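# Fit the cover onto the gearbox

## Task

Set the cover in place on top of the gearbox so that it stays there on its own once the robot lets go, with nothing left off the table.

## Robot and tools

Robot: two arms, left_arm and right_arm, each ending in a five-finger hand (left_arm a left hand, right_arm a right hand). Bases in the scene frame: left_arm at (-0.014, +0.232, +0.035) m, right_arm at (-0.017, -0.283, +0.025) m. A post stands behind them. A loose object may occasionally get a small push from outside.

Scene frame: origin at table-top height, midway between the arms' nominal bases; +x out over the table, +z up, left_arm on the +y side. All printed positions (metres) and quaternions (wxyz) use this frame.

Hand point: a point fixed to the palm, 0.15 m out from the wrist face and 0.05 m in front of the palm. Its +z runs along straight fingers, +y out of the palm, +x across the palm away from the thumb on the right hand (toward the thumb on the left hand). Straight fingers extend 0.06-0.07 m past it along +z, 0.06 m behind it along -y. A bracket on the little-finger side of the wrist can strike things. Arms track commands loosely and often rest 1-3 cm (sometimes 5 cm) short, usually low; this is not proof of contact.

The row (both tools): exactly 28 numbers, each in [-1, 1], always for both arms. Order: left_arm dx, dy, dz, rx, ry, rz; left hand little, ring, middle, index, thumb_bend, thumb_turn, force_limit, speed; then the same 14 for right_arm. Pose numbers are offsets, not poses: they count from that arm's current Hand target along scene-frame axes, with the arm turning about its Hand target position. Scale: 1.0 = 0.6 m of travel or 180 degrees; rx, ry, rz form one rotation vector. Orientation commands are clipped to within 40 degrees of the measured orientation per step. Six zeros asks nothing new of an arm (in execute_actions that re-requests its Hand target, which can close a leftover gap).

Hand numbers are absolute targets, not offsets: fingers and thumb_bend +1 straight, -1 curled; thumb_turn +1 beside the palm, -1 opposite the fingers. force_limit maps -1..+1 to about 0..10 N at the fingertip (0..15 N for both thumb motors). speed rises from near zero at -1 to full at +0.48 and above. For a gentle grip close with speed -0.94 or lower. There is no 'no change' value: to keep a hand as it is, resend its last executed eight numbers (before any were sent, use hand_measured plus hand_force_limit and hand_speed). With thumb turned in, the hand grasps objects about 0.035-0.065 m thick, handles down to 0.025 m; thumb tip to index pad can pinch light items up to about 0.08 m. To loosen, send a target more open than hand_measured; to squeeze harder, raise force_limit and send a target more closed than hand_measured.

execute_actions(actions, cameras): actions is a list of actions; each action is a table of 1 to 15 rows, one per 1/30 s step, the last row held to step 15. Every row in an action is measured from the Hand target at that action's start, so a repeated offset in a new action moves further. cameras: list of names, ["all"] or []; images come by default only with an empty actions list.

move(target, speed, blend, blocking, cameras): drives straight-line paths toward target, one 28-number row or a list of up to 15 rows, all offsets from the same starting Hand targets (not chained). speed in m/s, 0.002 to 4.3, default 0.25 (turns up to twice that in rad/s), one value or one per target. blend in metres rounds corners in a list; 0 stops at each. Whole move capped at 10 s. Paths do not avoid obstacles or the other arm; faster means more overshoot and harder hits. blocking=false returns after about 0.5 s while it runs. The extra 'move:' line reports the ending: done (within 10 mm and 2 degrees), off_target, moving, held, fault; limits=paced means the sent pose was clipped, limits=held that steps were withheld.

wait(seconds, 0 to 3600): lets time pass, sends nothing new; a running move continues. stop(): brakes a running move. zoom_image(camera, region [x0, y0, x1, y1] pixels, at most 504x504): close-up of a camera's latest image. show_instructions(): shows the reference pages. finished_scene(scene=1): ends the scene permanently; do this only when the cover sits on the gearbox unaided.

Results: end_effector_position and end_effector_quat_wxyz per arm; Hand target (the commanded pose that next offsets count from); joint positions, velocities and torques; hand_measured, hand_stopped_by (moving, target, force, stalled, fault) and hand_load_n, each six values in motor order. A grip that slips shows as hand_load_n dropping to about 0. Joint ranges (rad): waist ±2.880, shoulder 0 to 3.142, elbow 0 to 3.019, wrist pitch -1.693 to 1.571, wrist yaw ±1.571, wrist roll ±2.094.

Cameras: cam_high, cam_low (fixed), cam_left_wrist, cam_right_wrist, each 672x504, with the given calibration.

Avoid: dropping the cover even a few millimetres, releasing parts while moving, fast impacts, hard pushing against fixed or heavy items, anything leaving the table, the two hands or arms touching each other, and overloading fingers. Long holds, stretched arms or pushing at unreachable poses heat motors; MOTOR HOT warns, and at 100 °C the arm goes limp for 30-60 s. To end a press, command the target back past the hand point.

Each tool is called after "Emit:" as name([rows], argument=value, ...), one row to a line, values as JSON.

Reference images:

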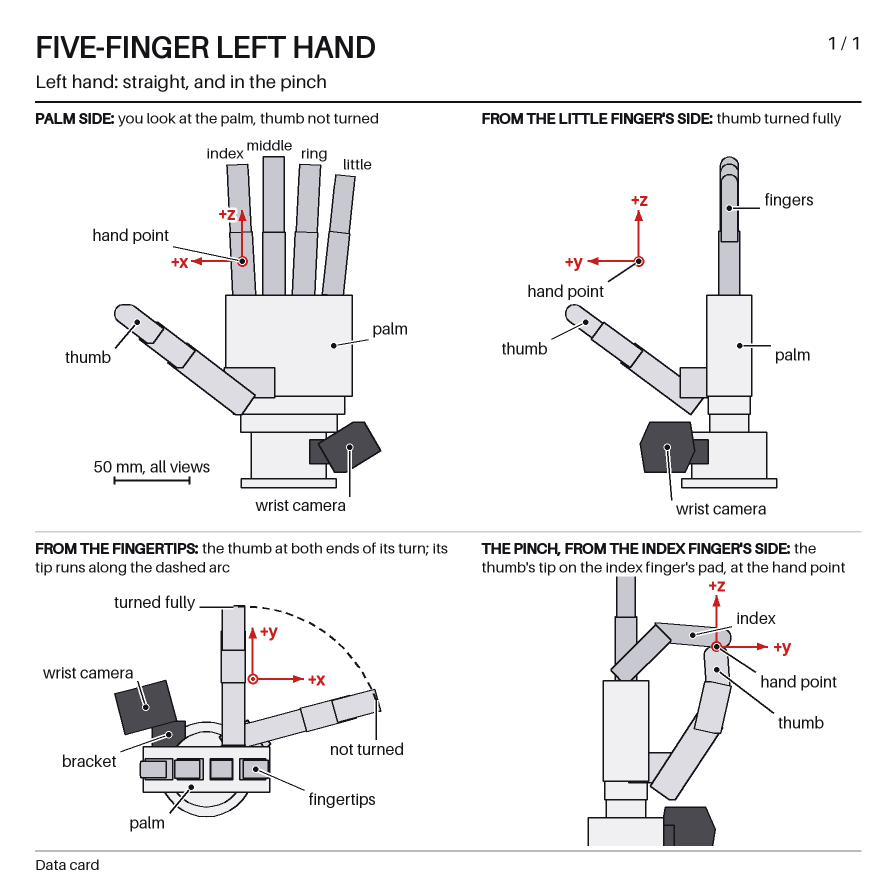

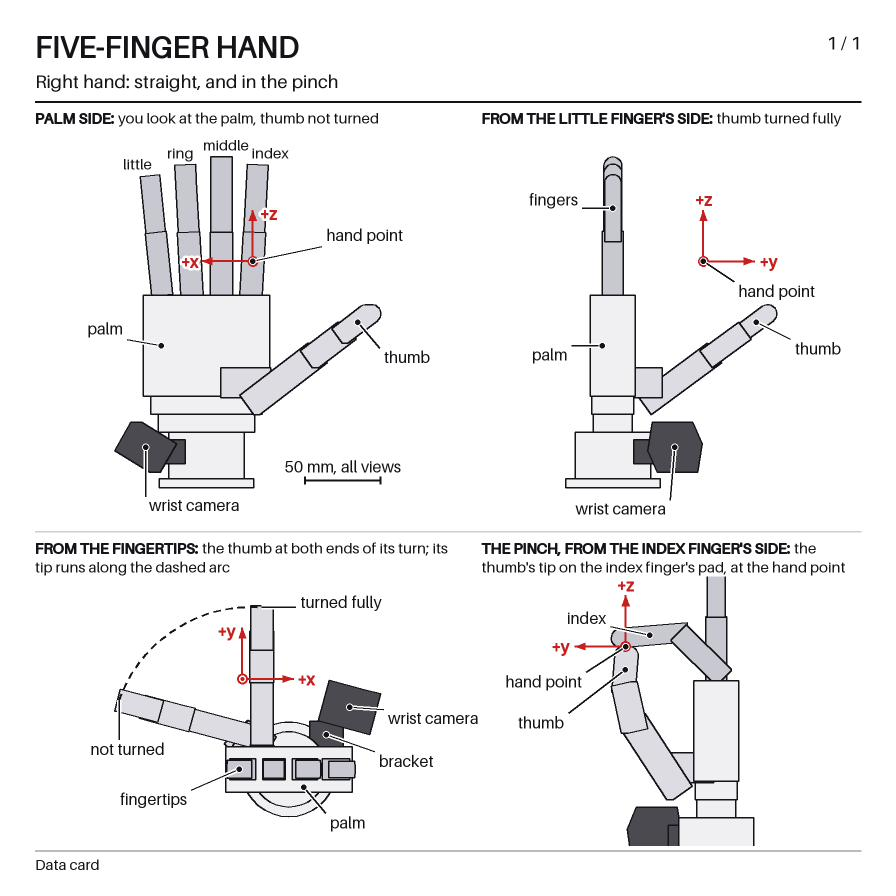

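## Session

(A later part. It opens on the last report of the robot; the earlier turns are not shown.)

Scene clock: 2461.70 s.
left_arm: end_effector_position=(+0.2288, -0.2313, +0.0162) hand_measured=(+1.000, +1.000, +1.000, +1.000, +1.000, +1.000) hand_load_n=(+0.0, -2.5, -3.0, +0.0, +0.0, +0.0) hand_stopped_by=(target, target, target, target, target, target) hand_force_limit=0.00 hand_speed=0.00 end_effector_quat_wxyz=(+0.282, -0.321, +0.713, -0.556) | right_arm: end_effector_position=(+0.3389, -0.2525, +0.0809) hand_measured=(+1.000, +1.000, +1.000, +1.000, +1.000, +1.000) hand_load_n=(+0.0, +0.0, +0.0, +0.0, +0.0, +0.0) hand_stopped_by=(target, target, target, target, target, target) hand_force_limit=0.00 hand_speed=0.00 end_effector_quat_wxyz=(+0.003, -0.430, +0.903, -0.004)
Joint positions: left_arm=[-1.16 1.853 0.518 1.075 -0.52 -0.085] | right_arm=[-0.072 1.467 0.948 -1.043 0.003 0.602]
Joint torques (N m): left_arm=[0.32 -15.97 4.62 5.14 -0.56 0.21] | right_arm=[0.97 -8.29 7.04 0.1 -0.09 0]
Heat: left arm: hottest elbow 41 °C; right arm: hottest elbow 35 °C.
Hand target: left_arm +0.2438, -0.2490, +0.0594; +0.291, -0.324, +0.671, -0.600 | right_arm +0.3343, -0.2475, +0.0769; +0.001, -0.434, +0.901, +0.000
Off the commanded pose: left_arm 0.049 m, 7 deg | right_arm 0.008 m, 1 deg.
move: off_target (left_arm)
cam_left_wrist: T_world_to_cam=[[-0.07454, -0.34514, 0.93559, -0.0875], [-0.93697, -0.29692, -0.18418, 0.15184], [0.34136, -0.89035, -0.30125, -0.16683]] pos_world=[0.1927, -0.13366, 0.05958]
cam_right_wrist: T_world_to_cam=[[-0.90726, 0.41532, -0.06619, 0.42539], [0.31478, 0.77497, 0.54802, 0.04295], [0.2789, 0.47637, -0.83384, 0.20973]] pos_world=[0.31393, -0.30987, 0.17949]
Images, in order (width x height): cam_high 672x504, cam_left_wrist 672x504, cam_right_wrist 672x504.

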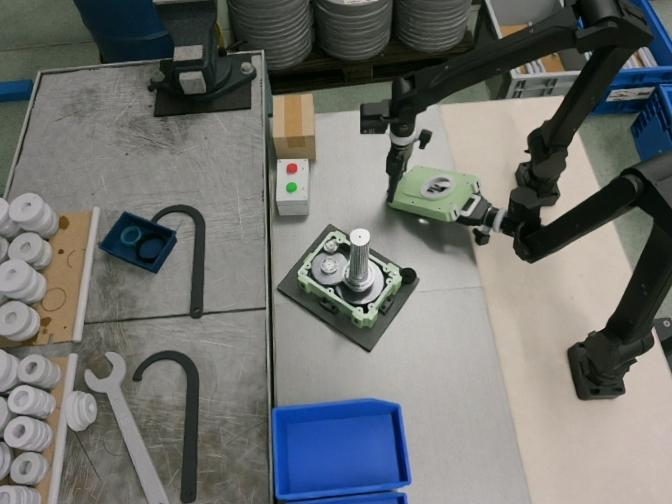

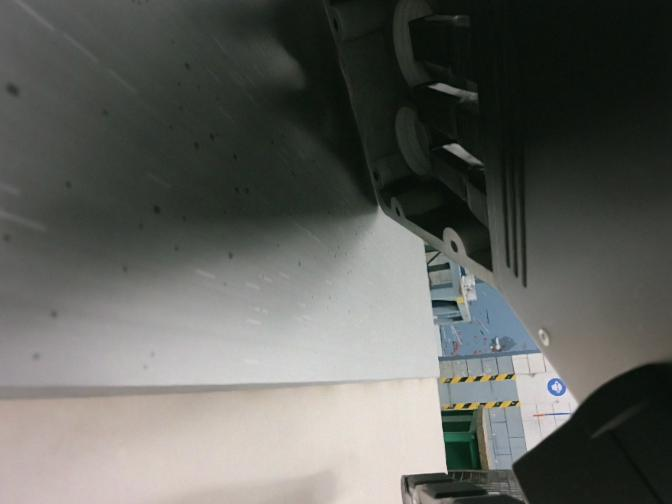

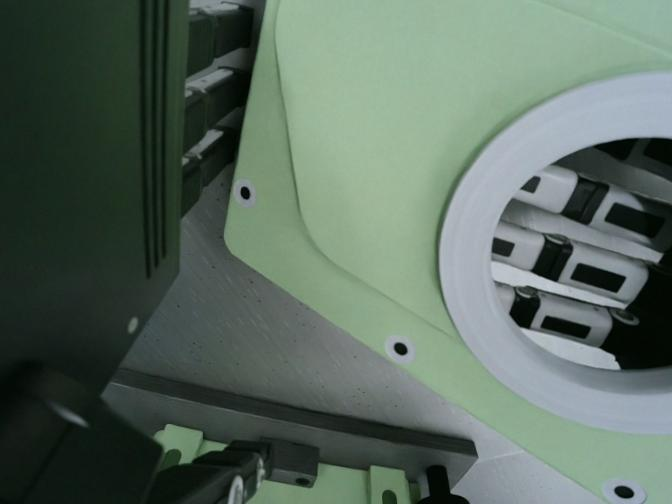

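Emit:
move(target=[0.0,0.0,0.0333,0,0,0,1,1,1,1,1,1,0,0, 0,0,0,0,0,0,1,1,1,1,1,1,0.0,0.0], speed=0.04, cameras=["cam_high","cam_right_wrist"])

Emit:
zoom_image(camera="cam_high", region=[370, 140, 530, 260])

Scene clock: 2466.13 s.
left_arm: end_effector_position=(+0.2274, -0.2268, +0.0200) hand_measured=(+1.000, +1.000, +1.000, +1.000, +1.000, +1.000) hand_load_n=(-0.5, -3.5, -4.5, +0.0, +0.0, +0.0) hand_stopped_by=(target, target, target, target, target, target) hand_force_limit=0.00 hand_speed=0.00 end_effector_quat_wxyz=(+0.284, -0.319, +0.717, -0.551) | right_arm: end_effector_position=(+0.3389, -0.2525, +0.0809) hand_measured=(+1.000, +1.000, +1.000, +1.000, +1.000, +1.000) hand_load_n=(+0.0, +0.0, +0.0, +0.0, -0.5, +0.0) hand_stopped_by=(target, target, target, target, target, target) hand_force_limit=0.00 hand_speed=0.00 end_effector_quat_wxyz=(+0.003, -0.430, +0.903, -0.004)
Joint positions: left_arm=[-1.16 1.826 0.508 1.047 -0.52 -0.079] | right_arm=[-0.072 1.467 0.948 -1.043 0.003 0.602]
Joint torques (N m): left_arm=[0.38 -19.49 5.26 3.44 -0.53 0.17] | right_arm=[0.79 -8.59 7.1 0.02 -0.06 0.03]
Heat: left arm: hottest elbow 41 °C; right arm: hottest elbow 35 °C.
Hand target: left_arm +0.2439, -0.2491, +0.0795; +0.291, -0.324, +0.671, -0.600 | right_arm +0.3343, -0.2475, +0.0769; +0.001, -0.434, +0.901, +0.000
Off the commanded pose: left_arm 0.065 m, 8 deg | right_arm 0.008 m, 1 deg.
move: off_target (left_arm)
cam_right_wrist: T_world_to_cam=[[-0.90726, 0.41532, -0.06619, 0.42539], [0.31478, 0.77497, 0.54802, 0.04295], [0.2789, 0.47637, -0.83384, 0.20973]] pos_world=[0.31393, -0.30987, 0.17949]

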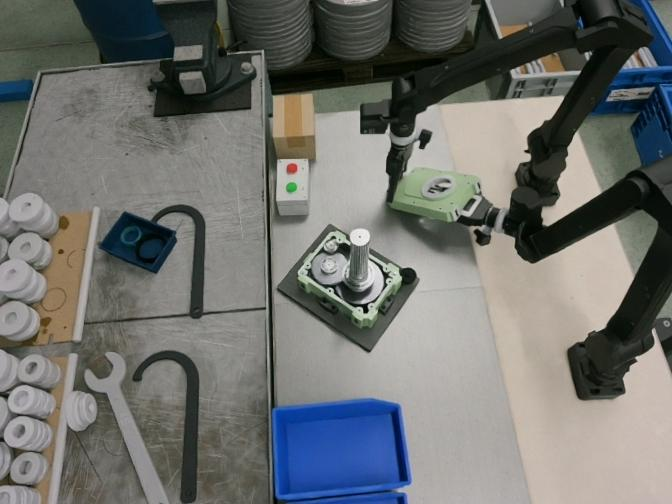

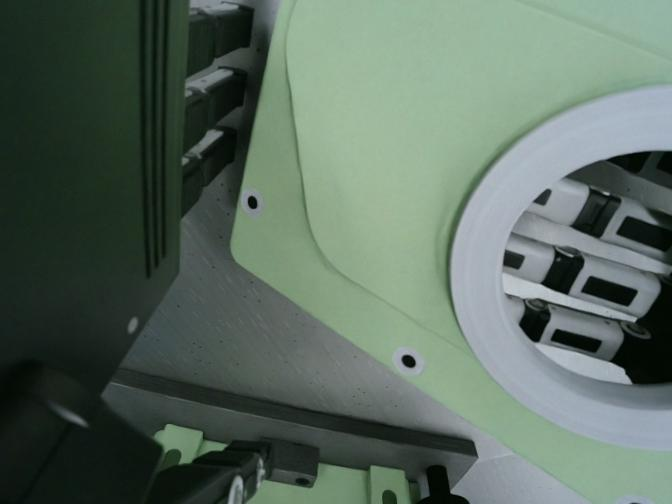

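Scaled by 3.150 from the camera's image (finer frame: 960x720).

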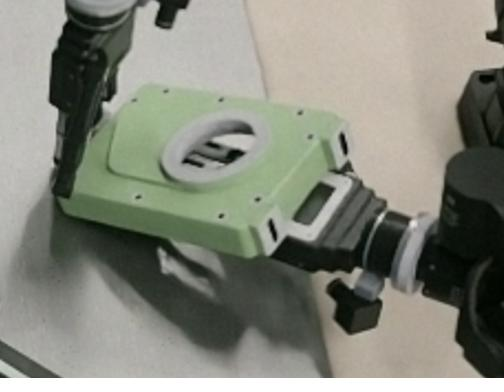

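Emit:
move(target=[0.0,0.0,0.0333,0,0,0,1,1,1,1,1,1,0,0, 0,0,0,0,0,0,1,1,1,1,1,1,0.0,0.0], speed=0.04, cameras=["cam_high","cam_right_wrist","cam_left_wrist"])

Emit:
zoom_image(camera="cam_high", region=[370, 140, 530, 260])

Scene clock: 2470.40 s.
left_arm: end_effector_position=(+0.2259, -0.2218, +0.0319) hand_measured=(+1.000, +1.000, +1.000, +1.000, +1.000, +1.000) hand_load_n=(+0.0, -4.5, -5.5, +0.0, +0.0, +0.0) hand_stopped_by=(target, target, target, target, target, target) hand_force_limit=0.00 hand_speed=0.00 end_effector_quat_wxyz=(+0.286, -0.315, +0.725, -0.541) | right_arm: end_effector_position=(+0.3389, -0.2525, +0.0809) hand_measured=(+1.000, +1.000, +1.000, +1.000, +1.000, +1.000) hand_load_n=(+0.0, +0.0, +0.0, +0.0, +0.0, +0.0) hand_stopped_by=(target, target, target, target, target, target) hand_force_limit=0.00 hand_speed=0.00 end_effector_quat_wxyz=(+0.003, -0.430, +0.903, -0.004)
Joint positions: left_arm=[-1.16 1.755 0.499 0.964 -0.52 -0.072] | right_arm=[-0.072 1.467 0.948 -1.043 0.003 0.602]
Joint torques (N m): left_arm=[0.26 -19.55 6.31 3.81 -0.52 0.11] | right_arm=[1.03 -8.64 7.17 0.17 -0.08 0.05]
Heat: left arm: hottest elbow 41 °C; right arm: hottest elbow 35 °C.
Hand target: left_arm +0.2439, -0.2491, +0.0995; +0.291, -0.324, +0.671, -0.600 | right_arm +0.3343, -0.2475, +0.0769; +0.001, -0.434, +0.901, +0.000
Off the commanded pose: left_arm 0.075 m, 9 deg | right_arm 0.008 m, 1 deg.
move: off_target (left_arm)
cam_left_wrist: T_world_to_cam=[[-0.07328, -0.38183, 0.92132, -0.10702], [-0.93844, -0.28629, -0.19329, 0.15795], [0.33757, -0.87877, -0.33734, -0.14813]] pos_world=[0.19039, -0.12582, 0.07916]
cam_right_wrist: T_world_to_cam=[[-0.90726, 0.41532, -0.06619, 0.42539], [0.31478, 0.77497, 0.54802, 0.04295], [0.2789, 0.47637, -0.83384, 0.20973]] pos_world=[0.31393, -0.30987, 0.17949]
Images, in order (width x height): cam_high 672x504, cam_left_wrist 672x504, cam_right_wrist 672x504.

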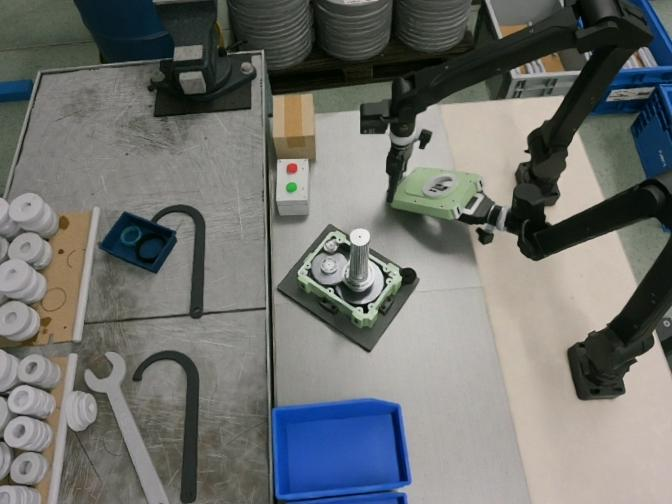

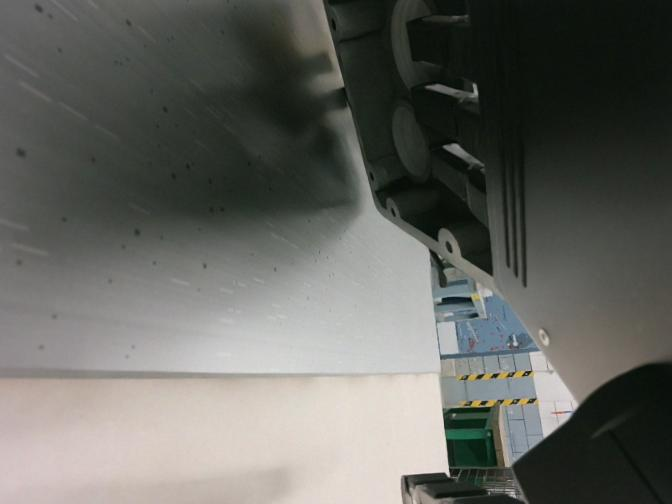

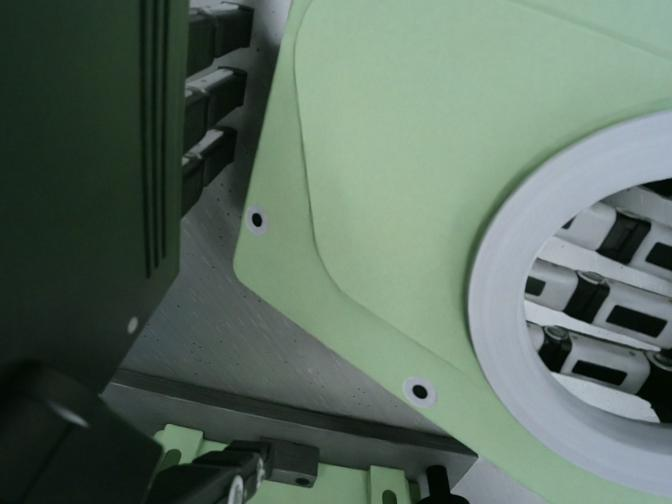

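Scaled by 3.150 from the camera's image (finer frame: 960x720).

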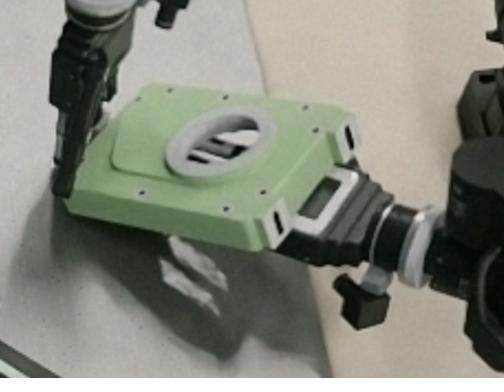

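Emit:
move([
  [0.0,0.0,0.0,0,0,0,1,1,1,1,1,1,0,0, 0.039,-0.031,0.05,0,0,0,1,1,1,1,1,1,0.0,0.0],
  [0.016,-0.013,0.085,-0.0208,-0.0261,0,1,1,1,1,1,1,0,0, 0.039,-0.031,0.05,0,0,0,1,1,1,1,1,1,0.0,0.0],
], speed=0.05, cameras=["cam_high","cam_low","cam_left_wrist"])

Emit:
zoom_image(camera="cam_high", region=[370, 120, 530, 260])

Emit:
zoom_image(camera="cam_low", region=[290, 130, 470, 300])

Scene clock: 2484.63 s.
left_arm: end_effector_position=(+0.2312, -0.2265, +0.0664) hand_measured=(+1.000, +1.000, +1.000, +1.000, +1.000, +1.000) hand_load_n=(+0.0, -4.0, -5.0, +0.0, +0.0, +0.0) hand_stopped_by=(target, target, target, target, target, target) hand_force_limit=0.00 hand_speed=0.00 end_effector_quat_wxyz=(+0.302, -0.296, +0.711, -0.561) | right_arm: end_effector_position=(+0.3461, -0.2614, +0.1009) hand_measured=(+1.000, +1.000, +1.000, +1.000, +1.000, +1.000) hand_load_n=(+0.0, +0.0, +0.0, +0.0, +0.0, +0.0) hand_stopped_by=(target, target, target, target, target, target) hand_force_limit=0.00 hand_speed=0.00 end_effector_quat_wxyz=(-0.004, -0.435, +0.901, +0.001)
Joint positions: left_arm=[-1.16 1.682 0.499 0.964 -0.521 -0.01] | right_arm=[-0.092 1.473 1.013 -1.117 0.002 0.572]
Joint torques (N m): left_arm=[0.79 -19.14 7.58 5.38 -0.37 0.1] | right_arm=[-1.14 -7.82 11.29 -0.69 -0.02 -0.12]
Heat: left arm: hottest elbow 41 °C; right arm: hottest elbow 35 °C.
Hand target: left_arm +0.2535, -0.2569, +0.1505; +0.307, -0.308, +0.639, -0.635 | right_arm +0.3576, -0.2661, +0.1069; +0.000, -0.434, +0.901, +0.000
Off the commanded pose: left_arm 0.092 m, 12 deg | right_arm 0.014 m, 0 deg.
move: off_target (left_arm, right_arm)
cam_left_wrist: T_world_to_cam=[[-0.13714, -0.36047, 0.92263, -0.12076], [-0.92797, -0.27906, -0.24696, 0.17095], [0.34649, -0.89005, -0.29624, -0.14974]] pos_world=[0.19396, -0.1291, 0.10928]

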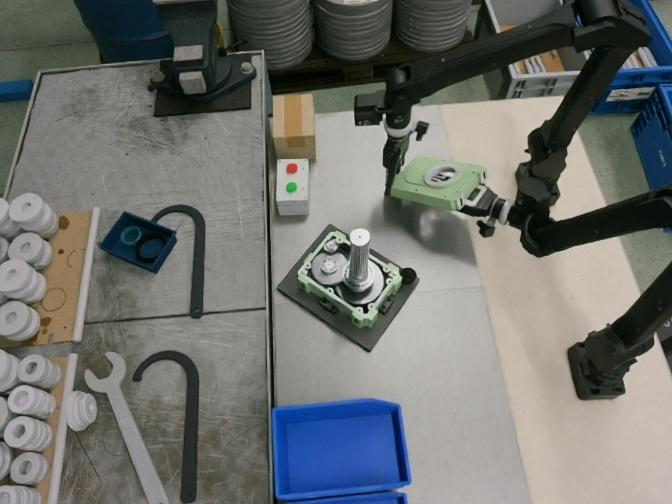

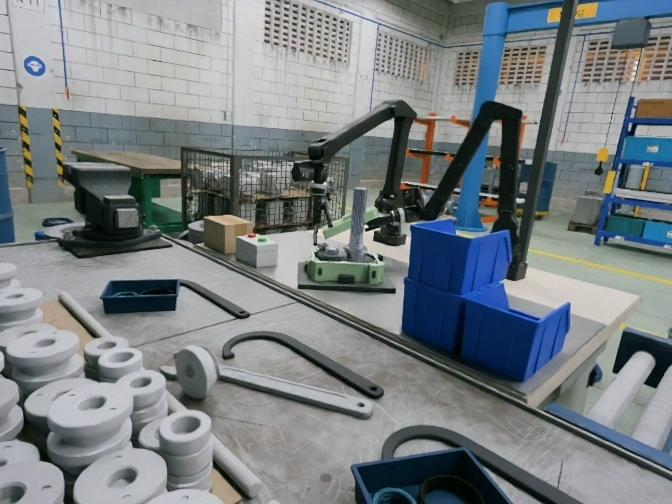

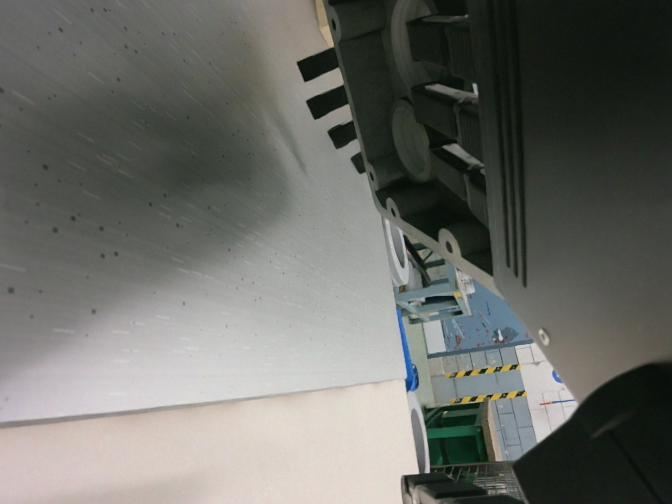

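Scaled by 3.150 from the camera's image (finer frame: 960x720).

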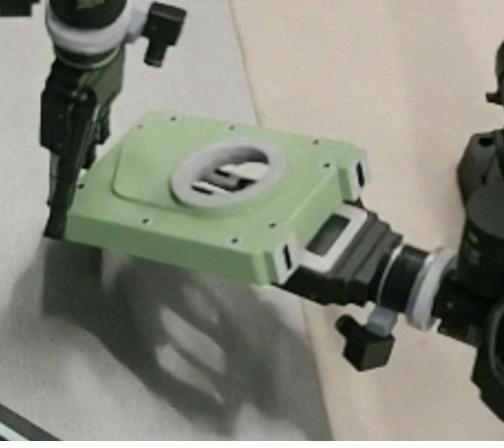

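Scaled by 2.800 from the camera's image (finer frame: 960x720).

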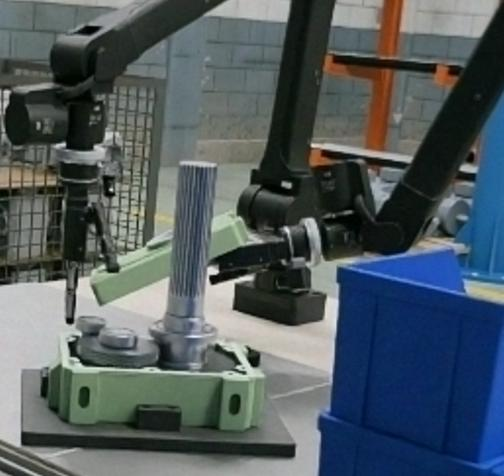

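Emit:
move([
  [0,0,0,0,0,0,1,1,1,1,1,1,0,0, 0.0782,-0.0623,0.0,0,0,0,1,1,1,1,1,1,0.0,0.0],
  [0,0,0,0,0,0,1,1,1,1,1,1,0,0, 0.0782,-0.1400,0.2500,0,0,0,1,1,1,1,1,1,0.0,0.0],
], speed=0.15, blend=0.02, cameras=["cam_high","cam_low","cam_left_wrist"])

Emit:
zoom_image(camera="cam_high", region=[370, 120, 530, 260])

Emit:
zoom_image(camera="cam_low", region=[290, 130, 470, 300])

Scene clock: 2492.77 s.
left_arm: end_effector_position=(+0.2312, -0.2264, +0.0664) hand_measured=(+1.000, +1.000, +1.000, +1.000, +1.000, +1.000) hand_load_n=(+0.0, -4.0, -5.5, +0.0, +0.0, +0.0) hand_stopped_by=(target, target, target, target, target, target) hand_force_limit=0.00 hand_speed=0.00 end_effector_quat_wxyz=(+0.303, -0.296, +0.712, -0.561) | right_arm: end_effector_position=(+0.3977, -0.3445, +0.2452) hand_measured=(+1.000, +1.000, +1.000, +1.000, +1.000, +1.000) hand_load_n=(+0.0, +0.0, +0.0, +0.0, +0.0, +0.0) hand_stopped_by=(target, target, target, target, target, target) hand_force_limit=0.00 hand_speed=0.00 end_effector_quat_wxyz=(-0.009, -0.434, +0.901, +0.006)
Joint positions: left_arm=[-1.16 1.682 0.499 0.964 -0.521 -0.009] | right_arm=[-0.262 1.554 1.495 -1.533 0.002 0.404]
Joint torques (N m): left_arm=[0.85 -19.08 7.61 5.44 -0.36 0.11] | right_arm=[-0.44 -11.05 12.26 -0.68 -0.03 -0.08]
Heat: left arm: hottest elbow 42 °C; right arm: hottest elbow 35 °C.
Hand target: left_arm +0.2535, -0.2569, +0.1505; +0.307, -0.308, +0.639, -0.635 | right_arm +0.4046, -0.3502, +0.2570; +0.000, -0.434, +0.901, +0.000
Off the commanded pose: left_arm 0.092 m, 12 deg | right_arm 0.015 m, 1 deg.
move: off_target (right_arm)
cam_left_wrist: T_world_to_cam=[[-0.1374, -0.36074, 0.92249, -0.12072], [-0.92791, -0.27897, -0.2473, 0.17108], [0.34656, -0.88997, -0.29641, -0.14975]] pos_world=[0.19406, -0.1291, 0.10928]

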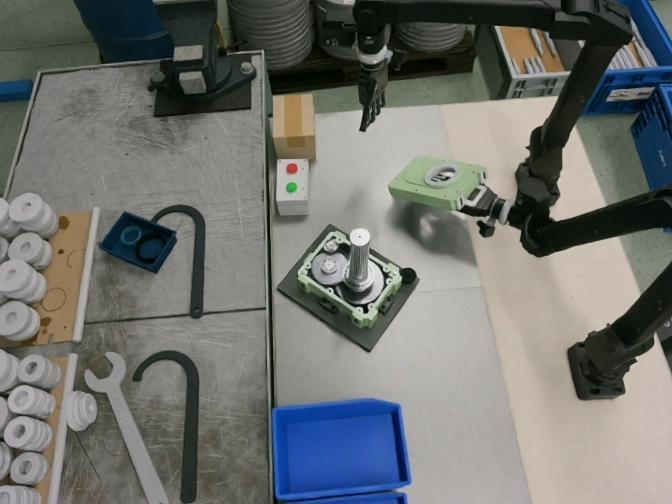

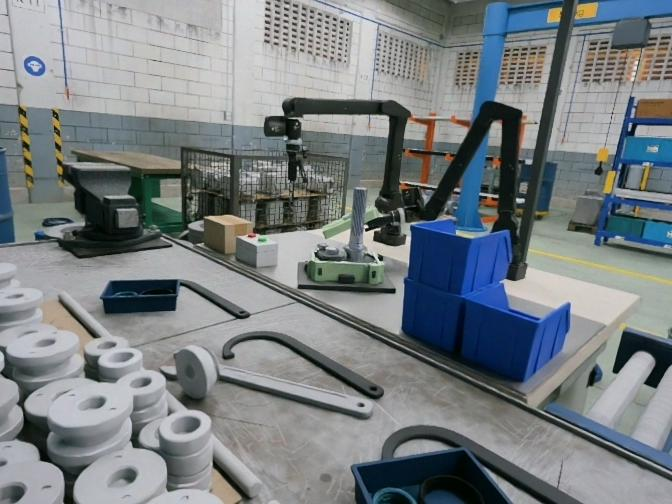

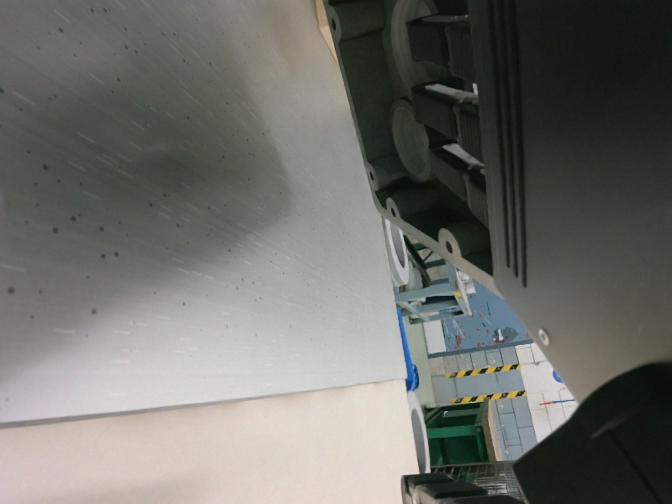

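Scaled by 3.150 from the camera's image (finer frame: 960x720).

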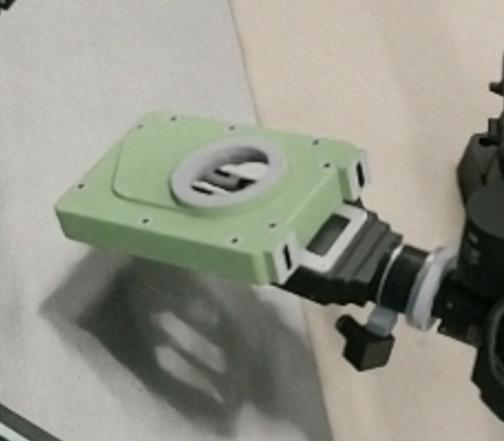

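Scaled by 2.800 from the camera's image (finer frame: 960x720).

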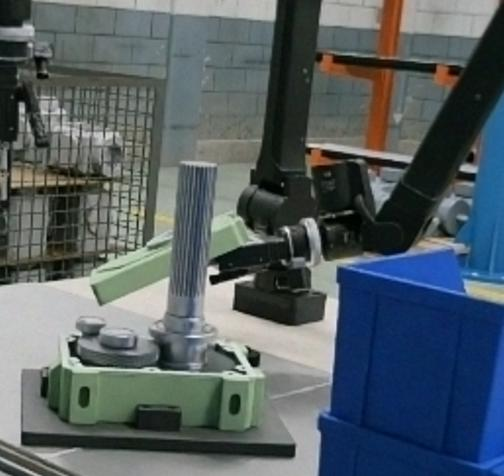

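Emit:
move([
  [0.0,0.0,0.12,-0.0277,-0.0348,0,1,1,1,1,1,1,0,0, -0.05,-0.08,0.03,0,0,0,1,1,1,1,1,1,0.0,0.0],
], speed=0.06, cameras=["cam_high","cam_low","cam_left_wrist"])

Emit:
zoom_image(camera="cam_high", region=[370, 100, 530, 260])

Emit:
zoom_image(camera="cam_low", region=[290, 130, 470, 300])

Scene clock: 2513.97 s.
left_arm: end_effector_position=(+0.2389, -0.2314, +0.1301) hand_measured=(+1.000, +1.000, +1.000, +1.000, +1.000, +1.000) hand_load_n=(+0.0, -4.0, -5.5, +0.0, +0.0, -0.5) hand_stopped_by=(target, target, target, target, target, target) hand_force_limit=0.00 hand_speed=0.00 end_effector_quat_wxyz=(+0.326, -0.276, +0.675, -0.602) | right_arm: end_effector_position=(+0.3682, -0.3918, +0.2584) hand_measured=(+1.000, +1.000, +1.000, +1.000, +1.000, +1.000) hand_load_n=(+0.0, +0.0, +0.0, +0.0, +0.0, +0.0) hand_stopped_by=(target, target, target, target, target, target) hand_force_limit=0.00 hand_speed=0.00 end_effector_quat_wxyz=(-0.012, -0.433, +0.901, +0.012)
Joint positions: left_arm=[-1.16 1.563 0.499 0.99 -0.527 0.072] | right_arm=[-0.383 1.529 1.499 -1.575 0.002 0.284]
Joint torques (N m): left_arm=[0.09 -17.96 8.7 6.02 -0.19 0.11] | right_arm=[-0.26 -11.58 12.75 -0.85 0.01 -0.11]
Heat: left arm: hottest elbow 43 °C; right arm: hottest elbow 37 °C.
Hand target: left_arm +0.2535, -0.2569, +0.2225; +0.328, -0.286, +0.593, -0.678 | right_arm +0.3746, -0.3981, +0.2748; +0.000, -0.434, +0.901, +0.000
Off the commanded pose: left_arm 0.097 m, 13 deg | right_arm 0.019 m, 2 deg.
move: off_target (left_arm, right_arm)
cam_left_wrist: T_world_to_cam=[[-0.23355, -0.29213, 0.92742, -0.14203], [-0.90004, -0.29596, -0.31988, 0.19137], [0.36793, -0.90943, -0.19381, -0.1609]] pos_world=[0.19827, -0.13118, 0.16176]

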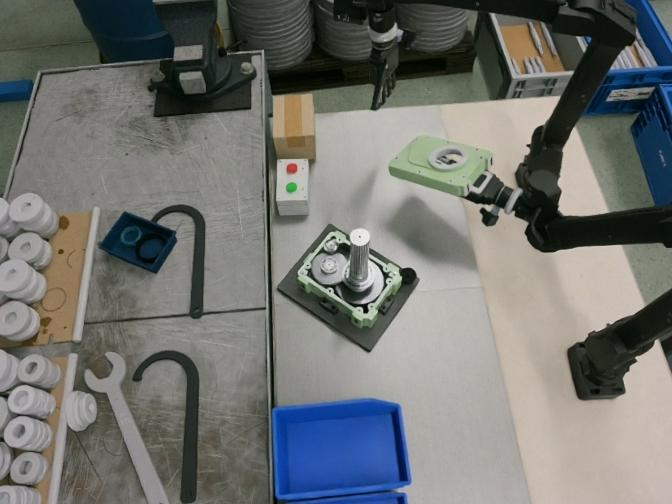

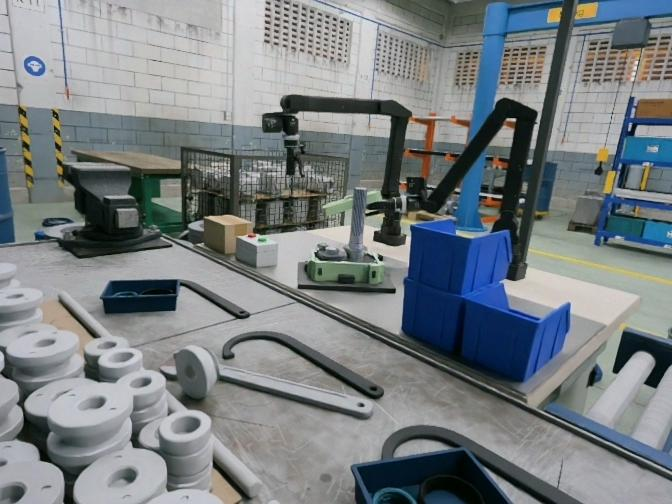

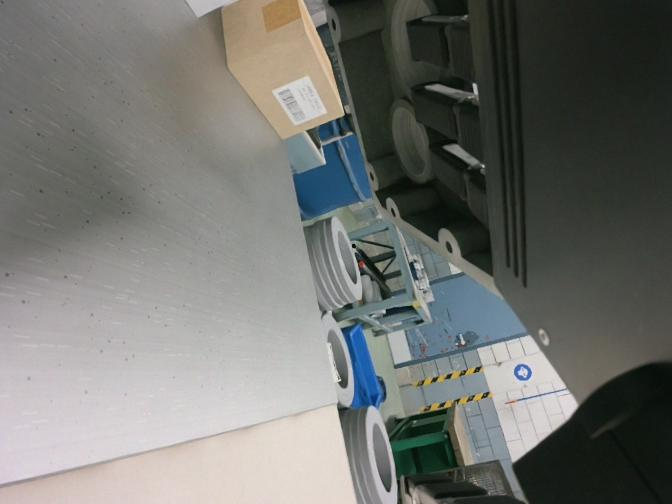

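Scaled by 3.150 from the camera's image (finer frame: 960x720).

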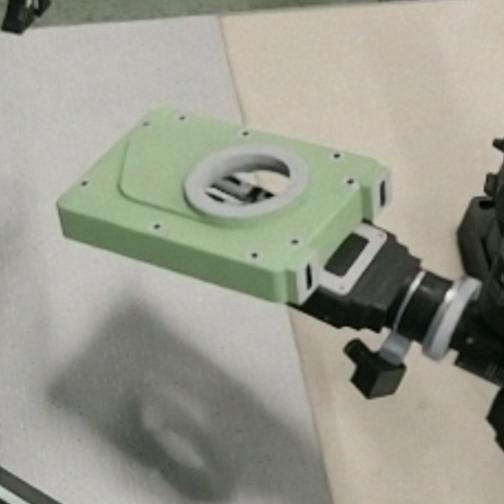

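Scaled by 2.800 from the camera's image (finer frame: 960x720).

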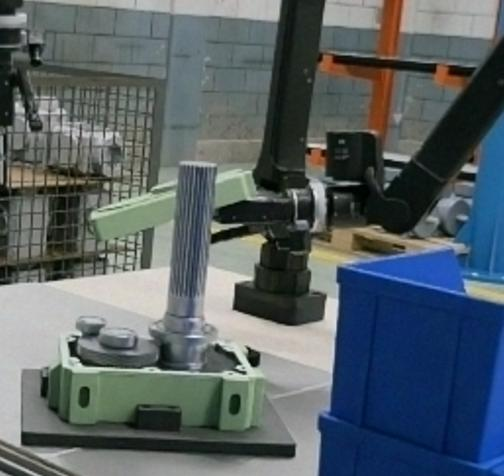

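Emit:
move([
  [0.0,0.0,0.15,-0.0138,-0.0174,0,1,1,1,1,1,1,0,0, 0,0,0,0,0,0,1,1,1,1,1,1,0.0,0.0],
  [0.0,0.0,0.25,-0.0277,-0.0348,0,1,1,1,1,1,1,0,0, 0,0,0,0,0,0,1,1,1,1,1,1,0.0,0.0],
], speed=0.07, blend=0.02, cameras=["cam_high","cam_low","cam_left_wrist"])

Emit:
zoom_image(camera="cam_high", region=[370, 80, 550, 260])

Emit:
zoom_image(camera="cam_low", region=[290, 130, 470, 300])

Scene clock: 2522.13 s.
left_arm: end_effector_position=(+0.2412, -0.2252, +0.2520) hand_measured=(+1.000, +1.000, +1.000, +1.000, +1.000, +1.000) hand_load_n=(+0.0, -4.5, -5.5, +0.0, +0.0, +0.0) hand_stopped_by=(target, target, target, target, target, target) hand_force_limit=0.00 hand_speed=0.00 end_effector_quat_wxyz=(+0.351, -0.256, +0.634, -0.640) | right_arm: end_effector_position=(+0.3682, -0.3918, +0.2584) hand_measured=(+1.000, +1.000, +1.000, +1.000, +1.000, +1.000) hand_load_n=(+0.0, +0.0, +0.0, +0.0, -0.5, +0.0) hand_stopped_by=(target, target, target, target, target, target) hand_force_limit=0.00 hand_speed=0.00 end_effector_quat_wxyz=(-0.012, -0.434, +0.901, +0.012)
Joint positions: left_arm=[-1.16 1.262 0.549 0.79 -0.525 0.156] | right_arm=[-0.383 1.529 1.499 -1.575 0.002 0.284]
Joint torques (N m): left_arm=[-0.32 -14.97 15.51 3.88 0.29 0.11] | right_arm=[-0.5 -11.16 12.7 -0.7 0.01 -0.09]
Heat: left arm: hottest elbow 44 °C; right arm: hottest elbow 38 °C.
Hand target: left_arm +0.2535, -0.2570, +0.3723; +0.347, -0.263, +0.544, -0.717 | right_arm +0.3746, -0.3981, +0.2748; +0.000, -0.434, +0.901, +0.000
Off the commanded pose: left_arm 0.125 m, 14 deg | right_arm 0.019 m, 2 deg.
move: off_target (left_arm)
cam_left_wrist: T_world_to_cam=[[-0.33132, -0.22269, 0.91686, -0.21082], [-0.86299, -0.32129, -0.38989, 0.23724], [0.3814, -0.92043, -0.08574, -0.16536]] pos_world=[0.19796, -0.12293, 0.27161]

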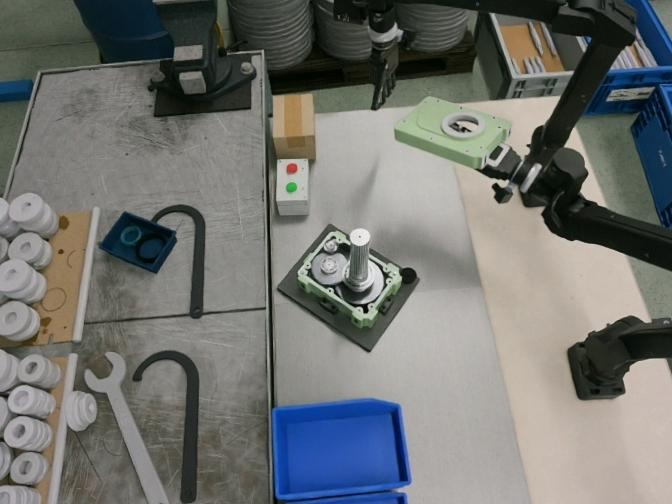

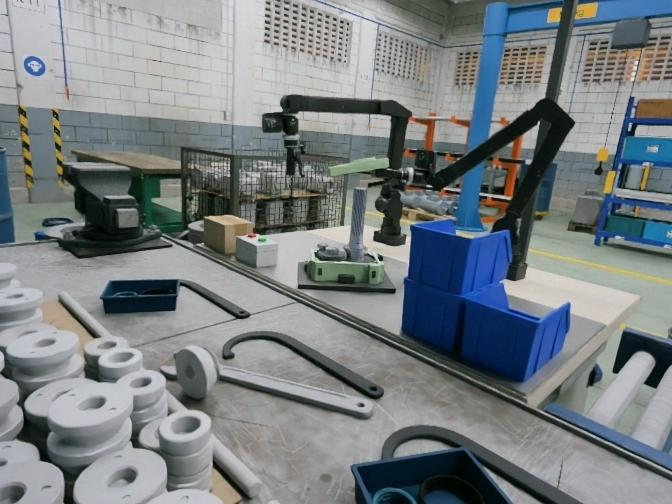

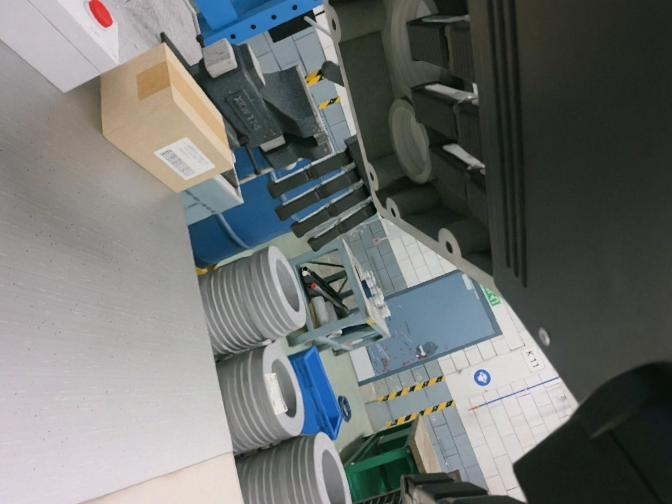

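Scaled by 2.800 from the camera's image (finer frame: 960x720).

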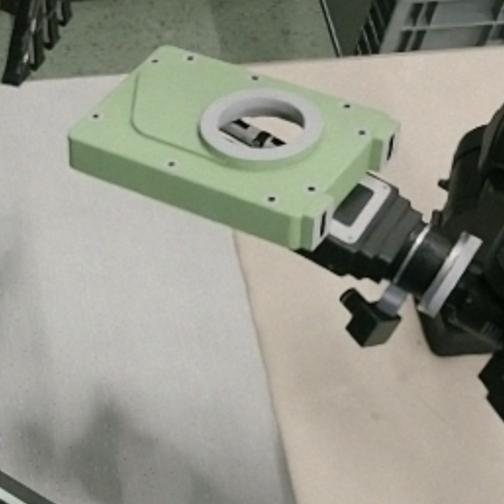

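Scaled by 2.800 from the camera's image (finer frame: 960x720).

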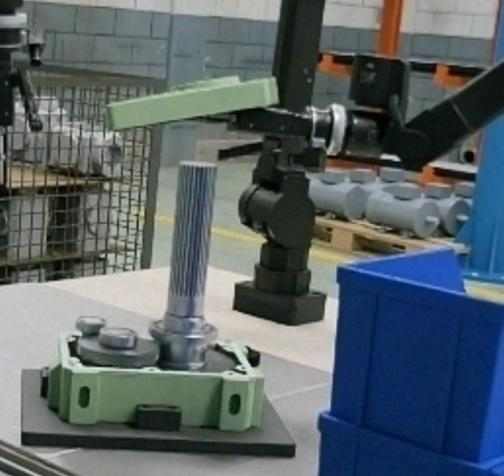

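Emit:
move([
  [0.0,0.0,0.06,0,0,0,1,1,1,1,1,1,0,0, 0,0,0,0,0,0,1,1,1,1,1,1,0.0,0.0],
  [0.19,0.16,0.06,0,0,-0.008,1,1,1,1,1,1,0,0, 0,0,0,0,0,0,1,1,1,1,1,1,0.0,0.0],
], speed=0.08, blend=0.02, cameras=["cam_high","cam_low","cam_left_wrist"])

Emit:
zoom_image(camera="cam_high", region=[300, 80, 520, 300])

Emit:
zoom_image(camera="cam_low", region=[290, 130, 470, 300])

Scene clock: 2544.43 s.
left_arm: end_effector_position=(+0.3502, -0.1490, +0.2834) hand_measured=(+1.000, +1.000, +1.000, +1.000, +1.000, +1.000) hand_load_n=(+0.0, -4.0, -5.5, +0.0, +0.0, -0.5) hand_stopped_by=(target, target, target, target, target, target) hand_force_limit=0.00 hand_speed=0.00 end_effector_quat_wxyz=(+0.311, -0.283, +0.635, -0.649) | right_arm: end_effector_position=(+0.3682, -0.3918, +0.2584) hand_measured=(+1.000, +1.000, +1.000, +1.000, +1.000, +1.000) hand_load_n=(+0.0, +0.0, +0.0, +0.0, -0.5, +0.0) hand_stopped_by=(target, target, target, target, target, target) hand_force_limit=0.00 hand_speed=0.00 end_effector_quat_wxyz=(-0.012, -0.434, +0.901, +0.012)
Joint positions: left_arm=[-0.727 1.157 0.593 0.599 -0.075 0.03] | right_arm=[-0.383 1.529 1.499 -1.575 0.002 0.284]
Joint torques (N m): left_arm=[0.26 -14.97 15.21 4.29 0.2 -0.04] | right_arm=[-0.85 -11.34 12.67 -0.61 0 -0.09]
Heat: left arm: hottest elbow 56 °C; right arm: hottest elbow 39 °C.
Hand target: left_arm +0.3674, -0.1610, +0.4082; +0.338, -0.256, +0.547, -0.722 | right_arm +0.3746, -0.3981, +0.2748; +0.000, -0.434, +0.901, +0.000
Off the commanded pose: left_arm 0.127 m, 14 deg | right_arm 0.019 m, 2 deg.
move: off_target (left_arm); blend cut to 0.018 m at target 1
cam_left_wrist: T_world_to_cam=[[-0.25925, -0.17002, 0.95073, -0.21357], [-0.89867, -0.31815, -0.30195, 0.35612], [0.35381, -0.93267, -0.07031, -0.13062]] pos_world=[0.31088, -0.04483, 0.3014]

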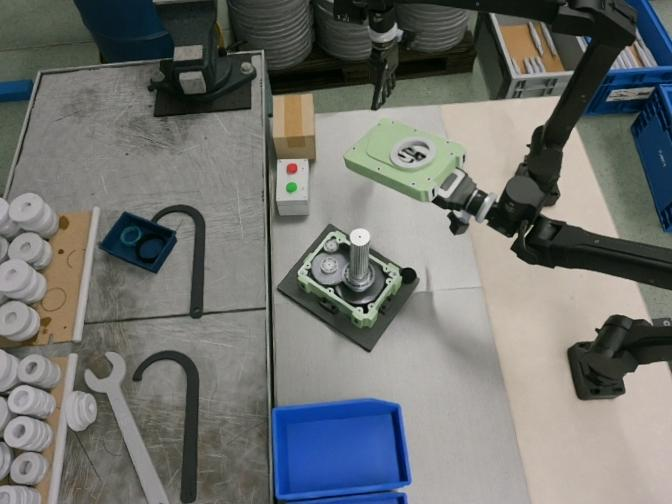

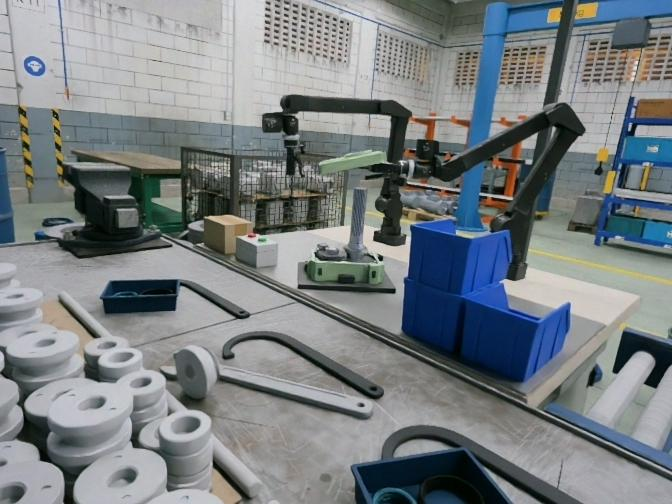

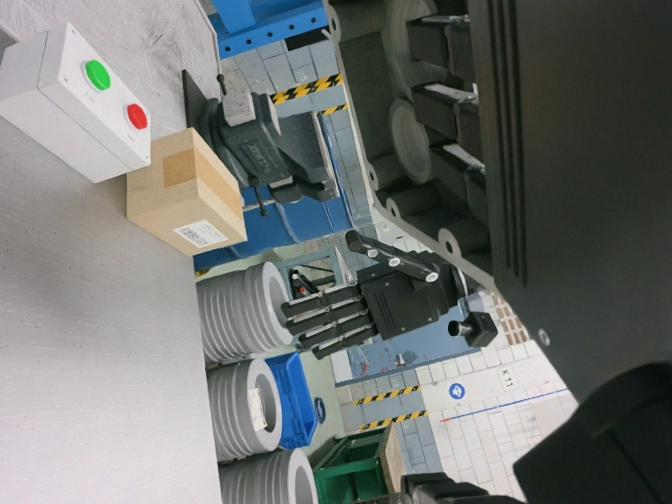

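Scaled by 2.291 from the camera's image (finer frame: 960x720).

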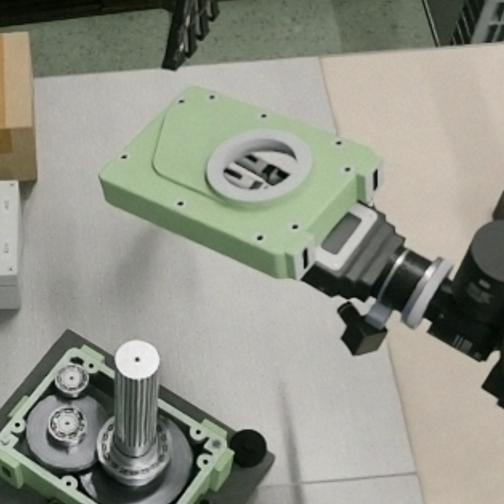

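Scaled by 2.800 from the camera's image (finer frame: 960x720).

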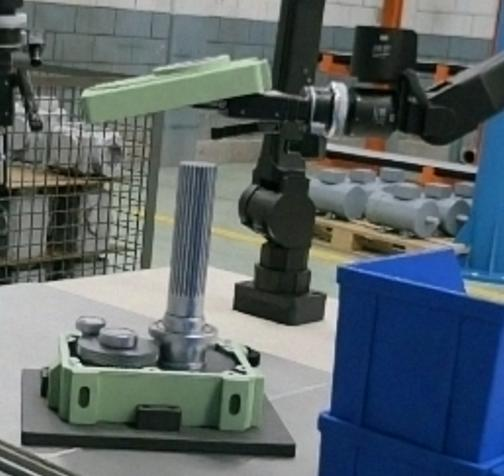

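Emit:
move([
  [0.187,0.187,0.01,0,0,-0.004,1,1,1,1,1,1,0,0, 0.0,0.08,0.0,0,-0.25,0.18,1,1,1,1,1,1,0.0,0.0],
], speed=0.12, cameras=["cam_high"])

Scene clock: 2560.57 s.
left_arm: end_effector_position=(+0.4414, -0.0399, +0.2841) hand_measured=(+1.000, +1.000, +1.000, +1.000, +1.000, +1.000) hand_load_n=(+0.0, -4.0, -5.5, +0.0, +0.0, +0.0) hand_stopped_by=(target, target, target, target, target, target) hand_force_limit=0.00 hand_speed=0.00 end_effector_quat_wxyz=(+0.270, -0.324, +0.622, -0.660) | right_arm: end_effector_position=(+0.3744, -0.3452, +0.2757) hand_measured=(+1.000, +1.000, +1.000, +1.000, +1.000, +1.000) hand_load_n=(+0.0, +0.0, +0.0, +0.0, +0.0, -0.5) hand_stopped_by=(target, target, target, target, target, target) hand_force_limit=0.00 hand_speed=0.00 end_effector_quat_wxyz=(-0.339, +0.630, -0.682, +0.155)
Joint positions: left_arm=[-0.289 1.22 0.644 0.595 0.36 -0.098] | right_arm=[-0.425 1.117 1.069 -0.91 -0.489 -0.195]
Joint torques (N m): left_arm=[0.5 -13.8 17.06 5.65 0.22 0.02] | right_arm=[-0.97 -6.01 9.83 1.74 -0.35 -0.05]
Heat: left arm: hottest elbow 63 °C; right arm: hottest elbow 39 °C.
Hand target: left_arm +0.4796, -0.0487, +0.4143; +0.333, -0.252, +0.549, -0.724 | right_arm +0.3746, -0.3502, +0.2748; -0.340, +0.629, -0.679, +0.164
Off the commanded pose: left_arm 0.136 m, 16 deg | right_arm 0.005 m, 1 deg.
move: off_target (left_arm)

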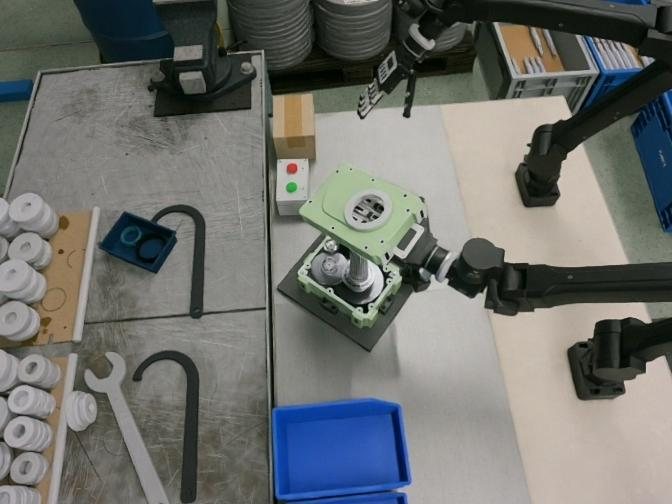

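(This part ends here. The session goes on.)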